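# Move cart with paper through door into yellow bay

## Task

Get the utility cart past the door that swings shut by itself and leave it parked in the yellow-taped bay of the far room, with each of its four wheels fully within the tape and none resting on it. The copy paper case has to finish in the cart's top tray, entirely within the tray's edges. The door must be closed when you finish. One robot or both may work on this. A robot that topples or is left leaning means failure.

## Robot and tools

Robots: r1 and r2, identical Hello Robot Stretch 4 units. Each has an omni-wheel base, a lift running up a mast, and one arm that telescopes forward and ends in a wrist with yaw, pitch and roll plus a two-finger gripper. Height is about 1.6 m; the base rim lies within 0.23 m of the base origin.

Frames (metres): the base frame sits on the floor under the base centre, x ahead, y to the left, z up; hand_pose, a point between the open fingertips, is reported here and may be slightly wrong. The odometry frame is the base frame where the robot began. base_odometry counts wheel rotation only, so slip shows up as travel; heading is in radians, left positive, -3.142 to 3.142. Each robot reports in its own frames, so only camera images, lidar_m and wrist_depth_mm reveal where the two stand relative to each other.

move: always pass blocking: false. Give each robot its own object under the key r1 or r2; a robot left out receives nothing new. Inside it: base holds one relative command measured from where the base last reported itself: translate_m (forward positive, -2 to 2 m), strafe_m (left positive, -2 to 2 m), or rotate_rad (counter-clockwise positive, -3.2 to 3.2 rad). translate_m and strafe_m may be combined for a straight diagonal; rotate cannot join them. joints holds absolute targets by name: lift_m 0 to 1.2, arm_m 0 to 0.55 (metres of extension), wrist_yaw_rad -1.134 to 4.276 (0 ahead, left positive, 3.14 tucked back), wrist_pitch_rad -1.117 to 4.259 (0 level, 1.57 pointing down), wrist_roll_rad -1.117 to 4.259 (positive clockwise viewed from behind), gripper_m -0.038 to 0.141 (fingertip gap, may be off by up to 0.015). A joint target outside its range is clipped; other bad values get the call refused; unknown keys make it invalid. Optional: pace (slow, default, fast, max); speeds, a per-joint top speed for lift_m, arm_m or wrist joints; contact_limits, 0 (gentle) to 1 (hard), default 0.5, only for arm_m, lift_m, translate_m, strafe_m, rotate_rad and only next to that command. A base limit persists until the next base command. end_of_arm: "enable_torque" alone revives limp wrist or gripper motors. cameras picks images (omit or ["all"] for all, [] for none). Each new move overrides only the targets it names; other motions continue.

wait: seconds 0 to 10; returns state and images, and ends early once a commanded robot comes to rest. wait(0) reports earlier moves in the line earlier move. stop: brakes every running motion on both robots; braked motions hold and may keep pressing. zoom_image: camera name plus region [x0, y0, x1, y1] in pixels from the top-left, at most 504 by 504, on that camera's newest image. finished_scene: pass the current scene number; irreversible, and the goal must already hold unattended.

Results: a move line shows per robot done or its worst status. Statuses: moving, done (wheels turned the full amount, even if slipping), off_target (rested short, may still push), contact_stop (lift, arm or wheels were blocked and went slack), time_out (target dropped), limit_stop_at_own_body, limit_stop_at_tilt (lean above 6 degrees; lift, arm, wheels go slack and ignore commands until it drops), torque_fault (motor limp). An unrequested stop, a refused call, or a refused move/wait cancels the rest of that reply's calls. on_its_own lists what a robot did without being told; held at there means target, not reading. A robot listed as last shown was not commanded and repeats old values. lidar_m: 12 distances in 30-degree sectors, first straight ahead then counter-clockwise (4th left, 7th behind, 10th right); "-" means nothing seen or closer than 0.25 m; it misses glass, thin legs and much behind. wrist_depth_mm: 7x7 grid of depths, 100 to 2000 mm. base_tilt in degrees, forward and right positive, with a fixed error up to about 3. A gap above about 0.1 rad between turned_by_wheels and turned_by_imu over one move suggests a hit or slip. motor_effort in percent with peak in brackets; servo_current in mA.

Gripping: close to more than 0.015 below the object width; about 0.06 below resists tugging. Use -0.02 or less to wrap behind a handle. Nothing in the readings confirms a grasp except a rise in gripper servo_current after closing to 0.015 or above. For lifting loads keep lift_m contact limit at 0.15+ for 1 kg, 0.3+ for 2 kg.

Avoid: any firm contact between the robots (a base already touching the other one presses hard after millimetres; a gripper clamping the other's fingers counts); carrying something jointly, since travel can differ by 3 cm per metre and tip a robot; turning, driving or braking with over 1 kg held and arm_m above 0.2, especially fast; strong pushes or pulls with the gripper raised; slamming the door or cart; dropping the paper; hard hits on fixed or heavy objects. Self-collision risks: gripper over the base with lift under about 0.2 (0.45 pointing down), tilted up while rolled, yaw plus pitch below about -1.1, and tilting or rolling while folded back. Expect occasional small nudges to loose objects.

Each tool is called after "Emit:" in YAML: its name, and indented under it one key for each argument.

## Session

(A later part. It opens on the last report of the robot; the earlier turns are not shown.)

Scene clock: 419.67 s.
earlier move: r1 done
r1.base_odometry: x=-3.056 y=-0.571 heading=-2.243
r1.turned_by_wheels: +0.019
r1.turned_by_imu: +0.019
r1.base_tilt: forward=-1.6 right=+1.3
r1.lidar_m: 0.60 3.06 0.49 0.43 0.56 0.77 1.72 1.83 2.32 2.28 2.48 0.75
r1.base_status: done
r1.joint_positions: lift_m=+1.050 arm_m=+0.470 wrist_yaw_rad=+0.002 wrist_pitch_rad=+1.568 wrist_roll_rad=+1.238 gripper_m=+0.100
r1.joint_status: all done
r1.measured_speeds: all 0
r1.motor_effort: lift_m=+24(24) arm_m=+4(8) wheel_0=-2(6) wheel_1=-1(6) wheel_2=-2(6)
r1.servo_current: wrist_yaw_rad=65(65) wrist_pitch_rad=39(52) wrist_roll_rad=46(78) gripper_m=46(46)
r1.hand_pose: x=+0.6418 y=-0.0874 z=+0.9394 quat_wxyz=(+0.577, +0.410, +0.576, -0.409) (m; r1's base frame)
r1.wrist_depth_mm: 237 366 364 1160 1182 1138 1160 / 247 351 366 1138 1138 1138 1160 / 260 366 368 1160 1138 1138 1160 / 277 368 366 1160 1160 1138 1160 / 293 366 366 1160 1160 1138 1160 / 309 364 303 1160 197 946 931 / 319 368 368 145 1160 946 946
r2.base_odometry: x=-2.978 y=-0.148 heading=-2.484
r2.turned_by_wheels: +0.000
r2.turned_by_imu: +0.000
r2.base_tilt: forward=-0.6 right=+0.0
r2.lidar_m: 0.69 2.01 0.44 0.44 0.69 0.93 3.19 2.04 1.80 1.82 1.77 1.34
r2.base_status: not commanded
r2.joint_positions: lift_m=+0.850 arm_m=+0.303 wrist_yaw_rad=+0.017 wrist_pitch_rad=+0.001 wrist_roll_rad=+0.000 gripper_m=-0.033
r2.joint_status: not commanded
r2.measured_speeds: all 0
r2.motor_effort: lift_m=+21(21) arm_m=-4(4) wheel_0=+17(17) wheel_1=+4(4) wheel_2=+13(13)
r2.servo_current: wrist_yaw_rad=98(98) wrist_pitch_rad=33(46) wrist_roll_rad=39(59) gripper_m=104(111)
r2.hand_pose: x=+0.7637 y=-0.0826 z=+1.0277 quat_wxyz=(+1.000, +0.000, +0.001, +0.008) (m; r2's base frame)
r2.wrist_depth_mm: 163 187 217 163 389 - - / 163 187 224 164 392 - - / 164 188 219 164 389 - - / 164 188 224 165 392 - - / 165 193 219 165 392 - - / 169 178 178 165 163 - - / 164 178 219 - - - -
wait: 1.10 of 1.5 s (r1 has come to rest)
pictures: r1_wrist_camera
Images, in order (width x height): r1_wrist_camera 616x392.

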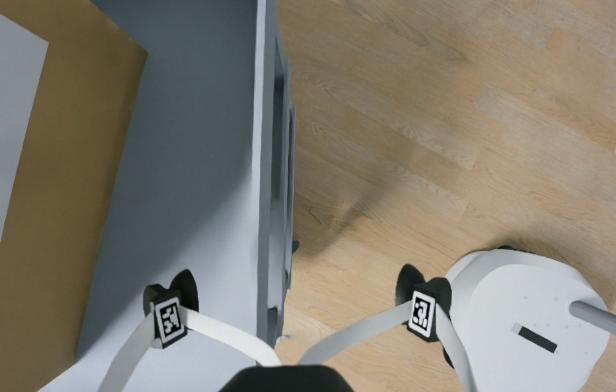

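Emit:
move:
  blocking: false
  cameras: []
  r1: {"base":{"rotate_rad":-0.14},"joints":{"arm_m":0.47,"wrist_roll_rad":1.10}}

Emit:
wait:
  seconds: 1.2
  cameras: []

Emit:
move:
  blocking: false
  cameras: []
  r1: {"base":{"translate_m":0.05},"joints":{"arm_m":0.495}}

Emit:
wait:
  seconds: 1.2
  cameras: ["r1_wrist_camera","r1_head_right_camera"]

Scene clock: 444.43 s.
move: r1 moving
r1.base_odometry: x=-3.056 y=-0.571 heading=-2.372
r1.turned_by_wheels: -0.129
r1.turned_by_imu: -0.130
r1.base_tilt: forward=-1.5 right=+1.3
r1.lidar_m: 0.59 0.64 2.54 0.45 0.50 0.67 1.75 1.79 2.38 2.27 2.40 0.79
r1.base_status: rotate_rad moving
r1.joint_positions: lift_m=+1.050 arm_m=+0.470 wrist_yaw_rad=+0.002 wrist_pitch_rad=+1.568 wrist_roll_rad=+1.102 gripper_m=+0.100
r1.joint_status: arm_m moving; wrist_roll_rad moving
r1.measured_speeds: translate_m=+0.002 strafe_m=+0.001 rotate_rad=-0.200 lift_m=+0.000 arm_m=+0.000 wrist_yaw_rad=+0.000 wrist_pitch_rad=+0.000 wrist_roll_rad=-0.001
r1.motor_effort: lift_m=+23(24) arm_m=+5(7) wheel_0=+2(9) wheel_1=+2(8) wheel_2=+1(7)
r1.servo_current: wrist_yaw_rad=52(65) wrist_pitch_rad=39(39) wrist_roll_rad=46(72) gripper_m=46(46)
r1.hand_pose: x=+0.6418 y=-0.0874 z=+0.9394 quat_wxyz=(+0.604, +0.370, +0.602, -0.369) (m; r1's base frame)
r1.wrist_depth_mm: 357 340 340 1138 1138 1138 1160 / 366 366 366 1138 1160 1160 1138 / 296 368 366 1160 1160 1160 1160 / 310 366 334 1118 1160 1138 1118 / 325 366 338 1182 1138 1138 1138 / 345 364 211 1138 198 960 931 / 366 366 340 144 1160 946 931
r2: as last shown
r2.base_tilt: forward=-0.7 right=+0.0
r2.lidar_m: 0.68 1.98 0.46 0.44 0.79 0.96 3.17 2.01 1.80 1.84 1.80 1.31
r2.motor_effort: lift_m=+21(21) arm_m=-4(4) wheel_0=+17(17) wheel_1=+4(4) wheel_2=+13(14)
r2.servo_current: wrist_yaw_rad=91(111) wrist_pitch_rad=39(46) wrist_roll_rad=52(52) gripper_m=104(111)
r2.wrist_depth_mm: 163 186 217 163 389 - - / 163 188 224 164 389 - - / 164 188 218 165 389 - - / 164 188 226 165 389 - - / 164 194 219 165 394 - - / 169 178 179 166 163 - - / 163 178 218 - - - -
pictures: none
No camera images: "cameras" was empty.

Scene clock: 444.83 s.
earlier move: r1 done
r1.base_odometry: x=-3.056 y=-0.571 heading=-2.382
r1.turned_by_wheels: -0.010
r1.turned_by_imu: -0.010
r1.base_tilt: forward=-1.6 right=+1.3
r1.lidar_m: 0.60 0.64 2.56 0.43 0.48 0.66 1.74 1.77 2.39 2.28 2.37 0.82
r1.base_status: done
r1.joint_positions: lift_m=+1.050 arm_m=+0.470 wrist_yaw_rad=+0.002 wrist_pitch_rad=+1.568 wrist_roll_rad=+1.102 gripper_m=+0.100
r1.joint_status: all done
r1.measured_speeds: all 0
r1.motor_effort: lift_m=+24(24) arm_m=+4(7) wheel_0=+1(9) wheel_1=+1(8) wheel_2=+0(7)
r1.servo_current: wrist_yaw_rad=59(65) wrist_pitch_rad=46(46) wrist_roll_rad=26(72) gripper_m=39(46)
r1.hand_pose: x=+0.6418 y=-0.0874 z=+0.9394 quat_wxyz=(+0.604, +0.370, +0.602, -0.369) (m; r1's base frame)
r1.wrist_depth_mm: 327 330 1160 1160 1138 1160 1138 / 364 366 368 1182 1138 1160 1138 / 315 364 368 1138 1138 1160 1160 / 317 366 368 1160 1138 1160 1160 / 334 366 366 1160 1138 1160 1182 / 343 368 211 1138 198 946 931 / 366 366 315 145 1138 917 931
r2.base_odometry: x=-2.978 y=-0.148 heading=-2.484
r2.turned_by_wheels: +0.000
r2.turned_by_imu: +0.000
r2.base_tilt: forward=-0.7 right=+0.0
r2.lidar_m: 0.70 2.00 0.45 0.41 0.76 0.95 3.22 2.01 1.81 1.82 1.81 1.32
r2.base_status: not commanded
r2.joint_positions: lift_m=+0.850 arm_m=+0.303 wrist_yaw_rad=+0.017 wrist_pitch_rad=+0.001 wrist_roll_rad=+0.000 gripper_m=-0.033
r2.joint_status: not commanded
r2.measured_speeds: all 0
r2.motor_effort: lift_m=+21(21) arm_m=-4(4) wheel_0=+18(18) wheel_1=+4(4) wheel_2=+13(14)
r2.servo_current: wrist_yaw_rad=91(111) wrist_pitch_rad=52(52) wrist_roll_rad=46(52) gripper_m=104(111)
r2.hand_pose: x=+0.7637 y=-0.0826 z=+1.0277 quat_wxyz=(+1.000, +0.000, +0.001, +0.008) (m; r2's base frame)
r2.wrist_depth_mm: 163 187 217 163 389 - - / 163 187 224 163 392 - - / 164 188 218 164 389 - - / 164 188 226 164 387 - - / 165 193 218 165 389 - - / 169 178 178 166 163 - - / 163 178 218 - - - -
wait: 0.40 of 1.2 s (r1 has come to rest)
pictures: none
No camera images: "cameras" was empty.

Scene clock: 445.33 s.
move: r1 moving
r1.base_odometry: x=-3.078 y=-0.593 heading=-2.382
r1.turned_by_wheels: +0.000
r1.turned_by_imu: +0.000
r1.base_tilt: forward=-1.6 right=+1.3
r1.lidar_m: 0.58 0.58 2.56 0.44 0.44 0.68 1.77 1.79 2.38 2.28 2.38 0.78
r1.base_status: translate_m moving
r1.joint_positions: lift_m=+1.050 arm_m=+0.495 wrist_yaw_rad=+0.002 wrist_pitch_rad=+1.568 wrist_roll_rad=+1.102 gripper_m=+0.100
r1.joint_status: arm_m moving
r1.measured_speeds: translate_m=+0.107 strafe_m=-0.001 rotate_rad=+0.005 lift_m=+0.000 arm_m=+0.006 wrist_yaw_rad=+0.000 wrist_pitch_rad=+0.000 wrist_roll_rad=+0.000
r1.motor_effort: lift_m=+24(24) arm_m=+4(6) wheel_0=+4(8) wheel_1=+4(7) wheel_2=-5(9)
r1.servo_current: wrist_yaw_rad=39(78) wrist_pitch_rad=46(46) wrist_roll_rad=39(65) gripper_m=39(46)
r1.hand_pose: x=+0.6668 y=-0.0874 z=+0.9394 quat_wxyz=(+0.604, +0.370, +0.602, -0.369) (m; r1's base frame)
r1.wrist_depth_mm: 1160 1160 1160 1160 1160 1182 1160 / 362 366 364 1182 1160 1160 1160 / 364 364 364 1118 1138 1160 1160 / 254 364 366 1160 1138 1160 1182 / 263 364 366 1160 1160 1160 1160 / 267 353 317 1138 198 946 946 / 286 355 364 140 1160 946 946
r2: as last shown
r2.base_tilt: forward=-0.6 right=+0.0
r2.lidar_m: 0.68 2.00 0.44 0.44 0.73 0.97 3.25 2.02 1.81 1.81 1.81 1.34
r2.motor_effort: lift_m=+21(21) arm_m=-4(4) wheel_0=+17(18) wheel_1=+4(4) wheel_2=+13(13)
r2.servo_current: wrist_yaw_rad=85(104) wrist_pitch_rad=39(46) wrist_roll_rad=52(52) gripper_m=104(111)
r2.wrist_depth_mm: 163 186 216 163 392 - - / 163 187 225 164 389 - - / 164 187 218 164 387 - - / 164 188 225 165 392 - - / 164 194 219 165 392 - - / 169 178 178 166 163 - - / 164 177 218 - - - -
pictures: none
No camera images: "cameras" was empty.

Scene clock: 446.03 s.
earlier move: r1 done
r1.base_odometry: x=-3.092 y=-0.606 heading=-2.382
r1.turned_by_wheels: +0.000
r1.turned_by_imu: +0.000
r1.base_tilt: forward=-1.6 right=+1.3
r1.lidar_m: 0.56 0.56 2.53 0.44 0.46 0.69 1.79 1.83 2.37 2.26 2.34 0.75
r1.base_status: done
r1.joint_positions: lift_m=+1.050 arm_m=+0.495 wrist_yaw_rad=+0.002 wrist_pitch_rad=+1.568 wrist_roll_rad=+1.102 gripper_m=+0.100
r1.joint_status: all done
r1.measured_speeds: all 0
r1.motor_effort: lift_m=+23(24) arm_m=+4(6) wheel_0=+2(8) wheel_1=+1(7) wheel_2=+0(9)
r1.servo_current: wrist_yaw_rad=46(78) wrist_pitch_rad=39(52) wrist_roll_rad=65(65) gripper_m=46(52)
r1.hand_pose: x=+0.6668 y=-0.0874 z=+0.9394 quat_wxyz=(+0.604, +0.370, +0.602, -0.369) (m; r1's base frame)
r1.wrist_depth_mm: 1138 1138 1138 1160 1138 1182 1160 / 359 364 364 1138 1138 1160 1160 / 364 364 364 1160 1138 1160 1160 / 209 315 364 1160 1160 1182 1160 / 216 340 366 1160 1160 1160 1160 / 236 307 364 1138 198 931 946 / 238 310 368 140 1160 960 946
r2.base_odometry: x=-2.978 y=-0.148 heading=-2.484
r2.turned_by_wheels: +0.000
r2.turned_by_imu: +0.000
r2.base_tilt: forward=-0.7 right=+0.0
r2.lidar_m: 0.67 2.00 0.47 0.45 0.76 0.95 3.20 2.04 1.81 1.83 1.79 1.33
r2.base_status: not commanded
r2.joint_positions: lift_m=+0.850 arm_m=+0.303 wrist_yaw_rad=+0.017 wrist_pitch_rad=+0.001 wrist_roll_rad=+0.000 gripper_m=-0.033
r2.joint_status: not commanded
r2.measured_speeds: all 0
r2.motor_effort: lift_m=+21(21) arm_m=-4(4) wheel_0=+17(18) wheel_1=+3(4) wheel_2=+13(13)
r2.servo_current: wrist_yaw_rad=98(104) wrist_pitch_rad=39(46) wrist_roll_rad=52(52) gripper_m=98(111)
r2.hand_pose: x=+0.7637 y=-0.0826 z=+1.0277 quat_wxyz=(+1.000, +0.000, +0.001, +0.008) (m; r2's base frame)
r2.wrist_depth_mm: 163 186 217 163 387 - - / 163 187 225 164 389 - - / 164 187 218 164 387 - - / 164 188 226 165 392 - - / 164 194 219 165 389 - - / 169 178 179 166 163 - - / 164 178 219 - - - -
wait: 0.70 of 1.2 s (r1 has come to rest)
pictures: r1_head_right_camera, r1_wrist_camera
Images, in order (width x height): r1_head_right_camera 420x672, r1_wrist_camera 616x392.

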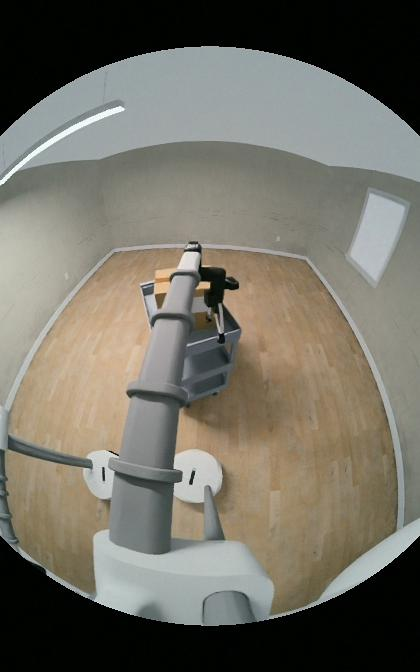

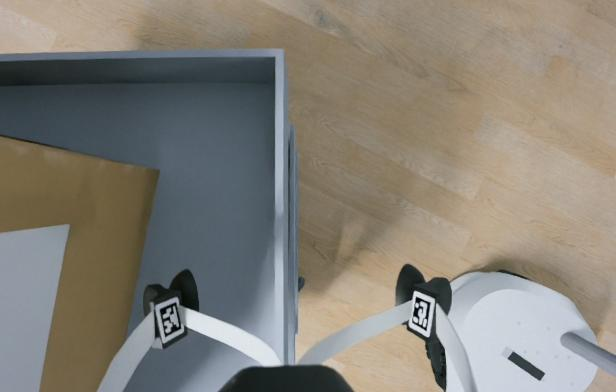

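Emit:
move:
  blocking: false
  cameras: []
  r1: {"joints":{"arm_m":0.516,"gripper_m":0.05,"lift_m":0.99}}

Emit:
wait:
  seconds: 1.0
  cameras: ["r1_wrist_camera"]

Scene clock: 456.10 s.
move: r1 moving
r1.base_odometry: x=-3.092 y=-0.606 heading=-2.382
r1.turned_by_wheels: +0.000
r1.turned_by_imu: +0.000
r1.base_tilt: forward=-1.6 right=+1.3
r1.lidar_m: 0.57 0.54 2.56 0.44 0.45 0.69 1.78 1.80 2.38 2.26 2.38 0.75
r1.base_status: not commanded
r1.joint_positions: lift_m=+1.013 arm_m=+0.516 wrist_yaw_rad=+0.002 wrist_pitch_rad=+1.568 wrist_roll_rad=+1.102 gripper_m=+0.084
r1.joint_status: lift_m moving; arm_m moving; gripper_m moving
r1.measured_speeds: translate_m=+0.000 strafe_m=+0.000 rotate_rad=+0.000 lift_m=-0.124 arm_m=+0.000 wrist_yaw_rad=+0.000 wrist_pitch_rad=+0.000 wrist_roll_rad=+0.000
r1.motor_effort: lift_m=+12(21) arm_m=+4(7) wheel_0=+2(2) wheel_1=+1(1) wheel_2=+0(0)
r1.servo_current: wrist_yaw_rad=65(65) wrist_pitch_rad=46(46) wrist_roll_rad=46(59) gripper_m=91(98)
r1.hand_pose: x=+0.6878 y=-0.0874 z=+0.9032 quat_wxyz=(+0.604, +0.370, +0.602, -0.369) (m; r1's base frame)
r1.wrist_depth_mm: 1118 1138 1118 1118 1138 1118 1138 / 330 329 330 330 1118 1098 1118 / 330 330 330 334 1118 1118 1118 / 176 271 332 334 1118 1118 1118 / 191 289 332 332 1138 1098 1118 / 193 272 215 332 198 891 931 / 209 258 334 145 1138 917 917
r2: as last shown
r2.lidar_m: 0.69 2.03 0.46 0.44 0.76 0.91 3.22 2.00 1.82 1.83 1.81 1.32
r2.motor_effort: lift_m=+21(21) arm_m=-4(4) wheel_0=+17(18) wheel_1=+4(4) wheel_2=+13(13)
r2.servo_current: wrist_yaw_rad=85(98) wrist_pitch_rad=39(46) wrist_roll_rad=52(52) gripper_m=104(111)
r2.wrist_depth_mm: 163 186 216 163 392 - - / 163 187 225 164 392 - - / 164 187 219 164 392 - - / 164 188 226 164 389 - - / 165 195 219 165 389 - - / 169 178 178 166 163 - - / 163 177 218 - - - -
pictures: none
No camera images: "cameras" was empty.

Scene clock: 456.97 s.
earlier move: r1 done
r1.base_odometry: x=-3.092 y=-0.606 heading=-2.382
r1.turned_by_wheels: +0.000
r1.turned_by_imu: +0.000
r1.base_tilt: forward=-1.6 right=+1.3
r1.lidar_m: 0.54 0.57 2.56 0.45 0.47 0.65 1.79 1.79 2.38 2.27 2.38 0.76
r1.base_status: not commanded
r1.joint_positions: lift_m=+0.990 arm_m=+0.516 wrist_yaw_rad=+0.002 wrist_pitch_rad=+1.568 wrist_roll_rad=+1.102 gripper_m=+0.050
r1.joint_status: all done
r1.measured_speeds: all 0
r1.motor_effort: lift_m=+13(21) arm_m=+4(7) wheel_0=+2(2) wheel_1=+1(1) wheel_2=+0(0)
r1.servo_current: wrist_yaw_rad=52(65) wrist_pitch_rad=46(52) wrist_roll_rad=46(65) gripper_m=46(98)
r1.hand_pose: x=+0.6878 y=-0.0874 z=+0.8803 quat_wxyz=(+0.604, +0.370, +0.602, -0.369) (m; r1's base frame)
r1.wrist_depth_mm: 1098 1078 1078 1118 1060 1118 1098 / 304 304 306 306 1078 1118 1098 / 303 306 307 307 1078 1098 1118 / 176 271 306 306 1098 1098 1098 / 186 287 307 309 1078 1118 1118 / 193 307 195 307 191 960 878 / 210 259 307 143 1098 891 891
r2.base_odometry: x=-2.978 y=-0.148 heading=-2.484
r2.turned_by_wheels: +0.000
r2.turned_by_imu: +0.000
r2.base_tilt: forward=-0.7 right=+0.0
r2.lidar_m: 0.69 2.02 0.46 0.46 0.79 0.94 3.20 2.04 1.80 1.84 1.75 1.32
r2.base_status: not commanded
r2.joint_positions: lift_m=+0.850 arm_m=+0.303 wrist_yaw_rad=+0.017 wrist_pitch_rad=+0.001 wrist_roll_rad=+0.000 gripper_m=-0.033
r2.joint_status: not commanded
r2.measured_speeds: all 0
r2.motor_effort: lift_m=+21(21) arm_m=-4(4) wheel_0=+17(18) wheel_1=+4(4) wheel_2=+13(13)
r2.servo_current: wrist_yaw_rad=104(104) wrist_pitch_rad=39(46) wrist_roll_rad=39(59) gripper_m=104(111)
r2.hand_pose: x=+0.7637 y=-0.0826 z=+1.0277 quat_wxyz=(+1.000, +0.000, +0.001, +0.008) (m; r2's base frame)
r2.wrist_depth_mm: 163 186 217 163 389 - - / 163 187 224 164 389 - - / 164 188 218 164 392 - - / 164 188 225 165 392 - - / 164 193 219 165 389 - - / 168 178 178 166 163 - - / 163 178 218 - - - -
wait: 0.87 of 1 s (r1 has come to rest)
pictures: r1_wrist_camera
Images, in order (width x height): r1_wrist_camera 616x392.

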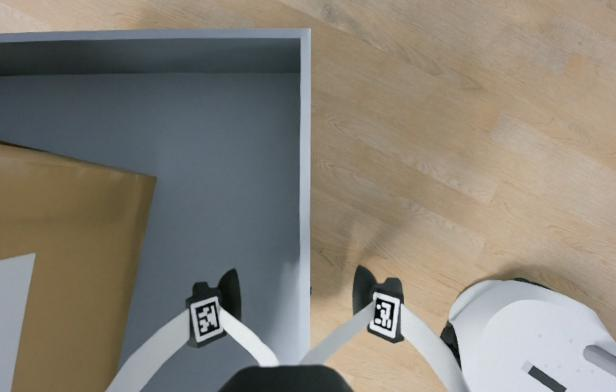

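Emit:
move:
  blocking: false
  cameras: []
  r1: {"joints":{"lift_m":0.918},"speeds":{"lift_m":0.15},"contact_limits":{"lift_m":0.2}}

Emit:
wait:
  seconds: 1.0
  cameras: ["r1_wrist_camera"]

Scene clock: 462.77 s.
move: r1 moving
r1.base_odometry: x=-3.092 y=-0.606 heading=-2.382
r1.turned_by_wheels: +0.000
r1.turned_by_imu: +0.000
r1.base_tilt: forward=-1.6 right=+1.2
r1.lidar_m: 0.56 0.57 2.54 0.45 0.48 0.69 1.78 1.82 2.36 2.25 2.36 0.77
r1.base_status: not commanded
r1.joint_positions: lift_m=+0.953 arm_m=+0.516 wrist_yaw_rad=+0.002 wrist_pitch_rad=+1.568 wrist_roll_rad=+1.102 gripper_m=+0.050
r1.joint_status: lift_m moving
r1.measured_speeds: translate_m=+0.000 strafe_m=+0.000 rotate_rad=+0.000 lift_m=-0.143 arm_m=+0.000 wrist_yaw_rad=+0.000 wrist_pitch_rad=+0.000 wrist_roll_rad=+0.000
r1.motor_effort: lift_m=+12(13) arm_m=+4(4) wheel_0=+2(2) wheel_1=+1(1) wheel_2=+0(0)
r1.servo_current: wrist_yaw_rad=65(65) wrist_pitch_rad=39(46) wrist_roll_rad=46(59) gripper_m=46(52)
r1.contact_limits: lift_m 0.2
r1.hand_pose: x=+0.6878 y=-0.0874 z=+0.8424 quat_wxyz=(+0.604, +0.370, +0.602, -0.369) (m; r1's base frame)
r1.wrist_depth_mm: 231 221 223 222 1078 1060 1078 / 268 271 270 271 1060 1060 1078 / 268 271 271 271 1060 1060 1060 / 176 268 271 271 1060 1060 1060 / 186 271 271 272 1078 1060 1060 / 193 272 195 272 191 931 854 / 209 256 272 143 1078 866 854
r2: as last shown
r2.lidar_m: 0.68 1.99 0.46 0.44 0.80 0.94 3.22 2.02 1.82 1.82 1.81 1.34
r2.motor_effort: lift_m=+21(21) arm_m=-4(4) wheel_0=+17(18) wheel_1=+4(4) wheel_2=+13(14)
r2.servo_current: wrist_yaw_rad=85(104) wrist_pitch_rad=39(46) wrist_roll_rad=39(46) gripper_m=104(104)
r2.wrist_depth_mm: 163 186 217 163 392 - - / 163 187 225 164 392 - - / 164 189 218 164 389 - - / 164 189 226 165 389 - - / 164 194 218 165 392 - - / 169 178 178 166 163 - - / 163 177 218 - - - -
pictures: none
No camera images: "cameras" was empty.

Scene clock: 463.53 s.
earlier move: r1 done
r1.base_odometry: x=-3.092 y=-0.606 heading=-2.382
r1.turned_by_wheels: +0.000
r1.turned_by_imu: +0.000
r1.base_tilt: forward=-1.6 right=+1.3
r1.lidar_m: 0.58 0.57 2.53 0.46 0.46 0.69 1.80 1.80 2.36 2.26 2.34 0.75
r1.base_status: not commanded
r1.joint_positions: lift_m=+0.919 arm_m=+0.516 wrist_yaw_rad=+0.002 wrist_pitch_rad=+1.568 wrist_roll_rad=+1.102 gripper_m=+0.050
r1.joint_status: all done
r1.measured_speeds: all 0
r1.motor_effort: lift_m=+7(13) arm_m=+4(4) wheel_0=+2(2) wheel_1=+1(1) wheel_2=+0(0)
r1.servo_current: wrist_yaw_rad=65(65) wrist_pitch_rad=39(46) wrist_roll_rad=33(65) gripper_m=52(52)
r1.contact_limits: lift_m 0.2
r1.hand_pose: x=+0.6878 y=-0.0874 z=+0.8087 quat_wxyz=(+0.604, +0.370, +0.602, -0.369) (m; r1's base frame)
r1.wrist_depth_mm: 216 219 220 220 1025 1025 1008 / 240 239 239 239 1025 1042 1025 / 239 239 239 238 1025 1042 1025 / 173 241 240 239 1025 1025 1008 / 181 239 239 238 1042 1025 1042 / 191 239 206 239 192 976 831 / 205 239 238 143 1025 809 820
r2.base_odometry: x=-2.978 y=-0.148 heading=-2.484
r2.turned_by_wheels: +0.000
r2.turned_by_imu: +0.000
r2.base_tilt: forward=-0.7 right=+0.1
r2.lidar_m: 0.68 1.97 0.47 0.46 0.77 0.96 3.20 2.03 1.81 1.81 1.79 1.29
r2.base_status: not commanded
r2.joint_positions: lift_m=+0.850 arm_m=+0.303 wrist_yaw_rad=+0.017 wrist_pitch_rad=+0.001 wrist_roll_rad=+0.000 gripper_m=-0.033
r2.joint_status: not commanded
r2.measured_speeds: all 0
r2.motor_effort: lift_m=+21(21) arm_m=-4(4) wheel_0=+17(18) wheel_1=+4(4) wheel_2=+13(14)
r2.servo_current: wrist_yaw_rad=91(104) wrist_pitch_rad=46(46) wrist_roll_rad=52(59) gripper_m=104(104)
r2.hand_pose: x=+0.7637 y=-0.0826 z=+1.0277 quat_wxyz=(+1.000, +0.000, +0.001, +0.008) (m; r2's base frame)
r2.wrist_depth_mm: 163 186 218 163 392 - - / 164 187 224 163 392 - - / 164 187 218 164 389 - - / 164 188 226 165 389 - - / 164 193 220 165 392 - - / 168 178 178 166 163 - - / 164 178 218 - - - -
wait: 0.77 of 1 s (r1 has come to rest)
pictures: r1_wrist_camera
Images, in order (width x height): r1_wrist_camera 616x392.

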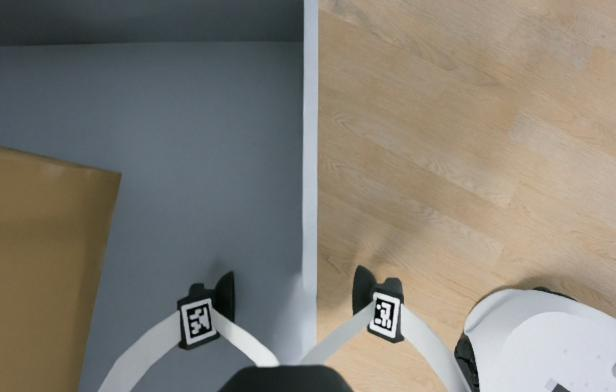

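Emit:
move:
  blocking: false
  cameras: []
  r1: {"joints":{"gripper_m":-0.035}}

Emit:
wait:
  seconds: 1.5
  cameras: ["r1_wrist_camera","r1_head_left_camera"]

Scene clock: 468.40 s.
move: r1 moving
r1.base_odometry: x=-3.092 y=-0.606 heading=-2.382
r1.turned_by_wheels: +0.000
r1.turned_by_imu: +0.000
r1.base_tilt: forward=-1.6 right=+1.3
r1.lidar_m: 0.57 0.55 2.55 0.44 0.47 0.68 1.77 1.82 2.37 2.28 2.35 0.76
r1.base_status: not commanded
r1.joint_positions: lift_m=+0.919 arm_m=+0.516 wrist_yaw_rad=+0.002 wrist_pitch_rad=+1.568 wrist_roll_rad=+1.102 gripper_m=+0.031
r1.joint_status: gripper_m moving
r1.measured_speeds: translate_m=+0.000 strafe_m=+0.000 rotate_rad=+0.000 lift_m=+0.000 arm_m=+0.000 wrist_yaw_rad=+0.000 wrist_pitch_rad=-0.012 wrist_roll_rad=+0.000
r1.motor_effort: lift_m=+8(8) arm_m=+4(4) wheel_0=+2(2) wheel_1=+1(1) wheel_2=+0(0)
r1.servo_current: wrist_yaw_rad=46(59) wrist_pitch_rad=46(46) wrist_roll_rad=52(59) gripper_m=111(111)
r1.contact_limits: lift_m 0.2
r1.hand_pose: x=+0.6880 y=-0.0874 z=+0.8087 quat_wxyz=(+0.604, +0.370, +0.602, -0.369) (m; r1's base frame)
r1.wrist_depth_mm: 237 221 222 219 1042 1025 1025 / 239 239 239 239 1008 1008 1008 / 239 240 239 239 1025 1025 1025 / 171 239 239 239 1025 1008 1025 / 178 240 240 238 1025 1025 1008 / 187 239 197 238 191 1025 854 / 201 238 239 160 1025 820 809
r2: as last shown
r2.turned_by_imu: +0.001
r2.base_tilt: forward=-0.7 right=+0.0
r2.lidar_m: 0.67 2.01 0.47 0.43 0.78 0.95 3.23 1.98 1.81 1.85 1.79 1.34
r2.motor_effort: lift_m=+21(21) arm_m=-4(5) wheel_0=+17(18) wheel_1=+3(4) wheel_2=+13(13)
r2.servo_current: wrist_yaw_rad=85(98) wrist_pitch_rad=46(46) wrist_roll_rad=46(52) gripper_m=111(111)
r2.wrist_depth_mm: 163 187 218 163 389 - - / 164 188 225 164 389 - - / 164 188 217 164 387 - - / 164 188 226 164 389 - - / 165 193 219 165 389 - - / 168 178 179 166 163 - - / 163 178 218 - - - -
pictures: none
No camera images: "cameras" was empty.

Scene clock: 469.47 s.
earlier move: r1 done
r1.base_odometry: x=-3.092 y=-0.606 heading=-2.382
r1.turned_by_wheels: +0.000
r1.turned_by_imu: +0.000
r1.base_tilt: forward=-1.6 right=+1.3
r1.lidar_m: 0.56 0.56 2.56 0.44 0.47 0.66 1.79 1.83 2.39 2.26 2.35 0.74
r1.base_status: not commanded
r1.joint_positions: lift_m=+0.918 arm_m=+0.516 wrist_yaw_rad=+0.002 wrist_pitch_rad=+1.568 wrist_roll_rad=+1.102 gripper_m=-0.034
r1.joint_status: all done
r1.measured_speeds: all 0
r1.motor_effort: lift_m=+15(15) arm_m=+4(4) wheel_0=+2(2) wheel_1=+1(1) wheel_2=+0(0)
r1.servo_current: wrist_yaw_rad=46(65) wrist_pitch_rad=39(52) wrist_roll_rad=46(72) gripper_m=78(156)
r1.contact_limits: lift_m 0.2
r1.hand_pose: x=+0.6877 y=-0.0874 z=+0.8081 quat_wxyz=(+0.604, +0.370, +0.602, -0.369) (m; r1's base frame)
r1.wrist_depth_mm: 226 221 224 227 1008 1025 1008 / 232 231 232 232 1025 1025 1008 / 232 231 233 233 1025 1025 1025 / 192 232 234 233 1025 1025 1042 / 197 232 233 234 1042 1025 1042 / 207 232 186 197 180 931 820 / 215 151 234 164 177 820 831
r2.base_odometry: x=-2.978 y=-0.148 heading=-2.484
r2.turned_by_wheels: +0.000
r2.turned_by_imu: +0.000
r2.base_tilt: forward=-0.6 right=+0.1
r2.lidar_m: 0.69 2.00 0.48 0.45 0.78 0.95 3.21 1.99 1.80 1.83 1.81 1.34
r2.base_status: not commanded
r2.joint_positions: lift_m=+0.850 arm_m=+0.303 wrist_yaw_rad=+0.017 wrist_pitch_rad=+0.001 wrist_roll_rad=+0.000 gripper_m=-0.033
r2.joint_status: not commanded
r2.measured_speeds: all 0
r2.motor_effort: lift_m=+21(21) arm_m=-4(5) wheel_0=+17(18) wheel_1=+4(4) wheel_2=+13(14)
r2.servo_current: wrist_yaw_rad=98(104) wrist_pitch_rad=46(46) wrist_roll_rad=52(52) gripper_m=104(111)
r2.hand_pose: x=+0.7637 y=-0.0826 z=+1.0277 quat_wxyz=(+1.000, +0.000, +0.001, +0.008) (m; r2's base frame)
r2.wrist_depth_mm: 163 186 216 163 392 - - / 163 187 225 163 389 - - / 164 187 219 164 389 - - / 164 189 226 165 392 - - / 164 193 220 165 389 - - / 168 178 178 166 163 - - / 164 177 219 - - - -
wait: 1.07 of 1.5 s (r1 has come to rest)
pictures: r1_head_left_camera, r1_wrist_camera
Images, in order (width x height): r1_head_left_camera 420x672, r1_wrist_camera 616x392.

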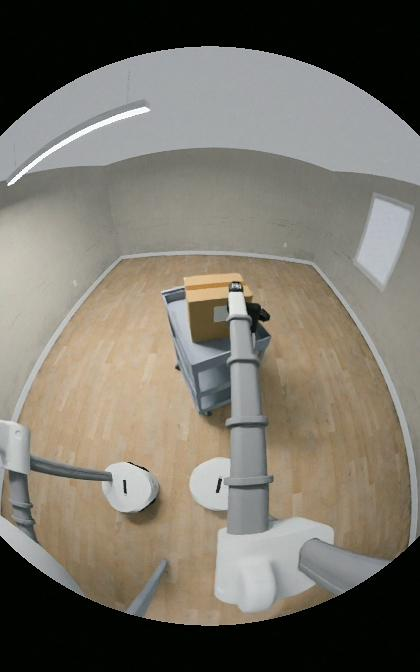

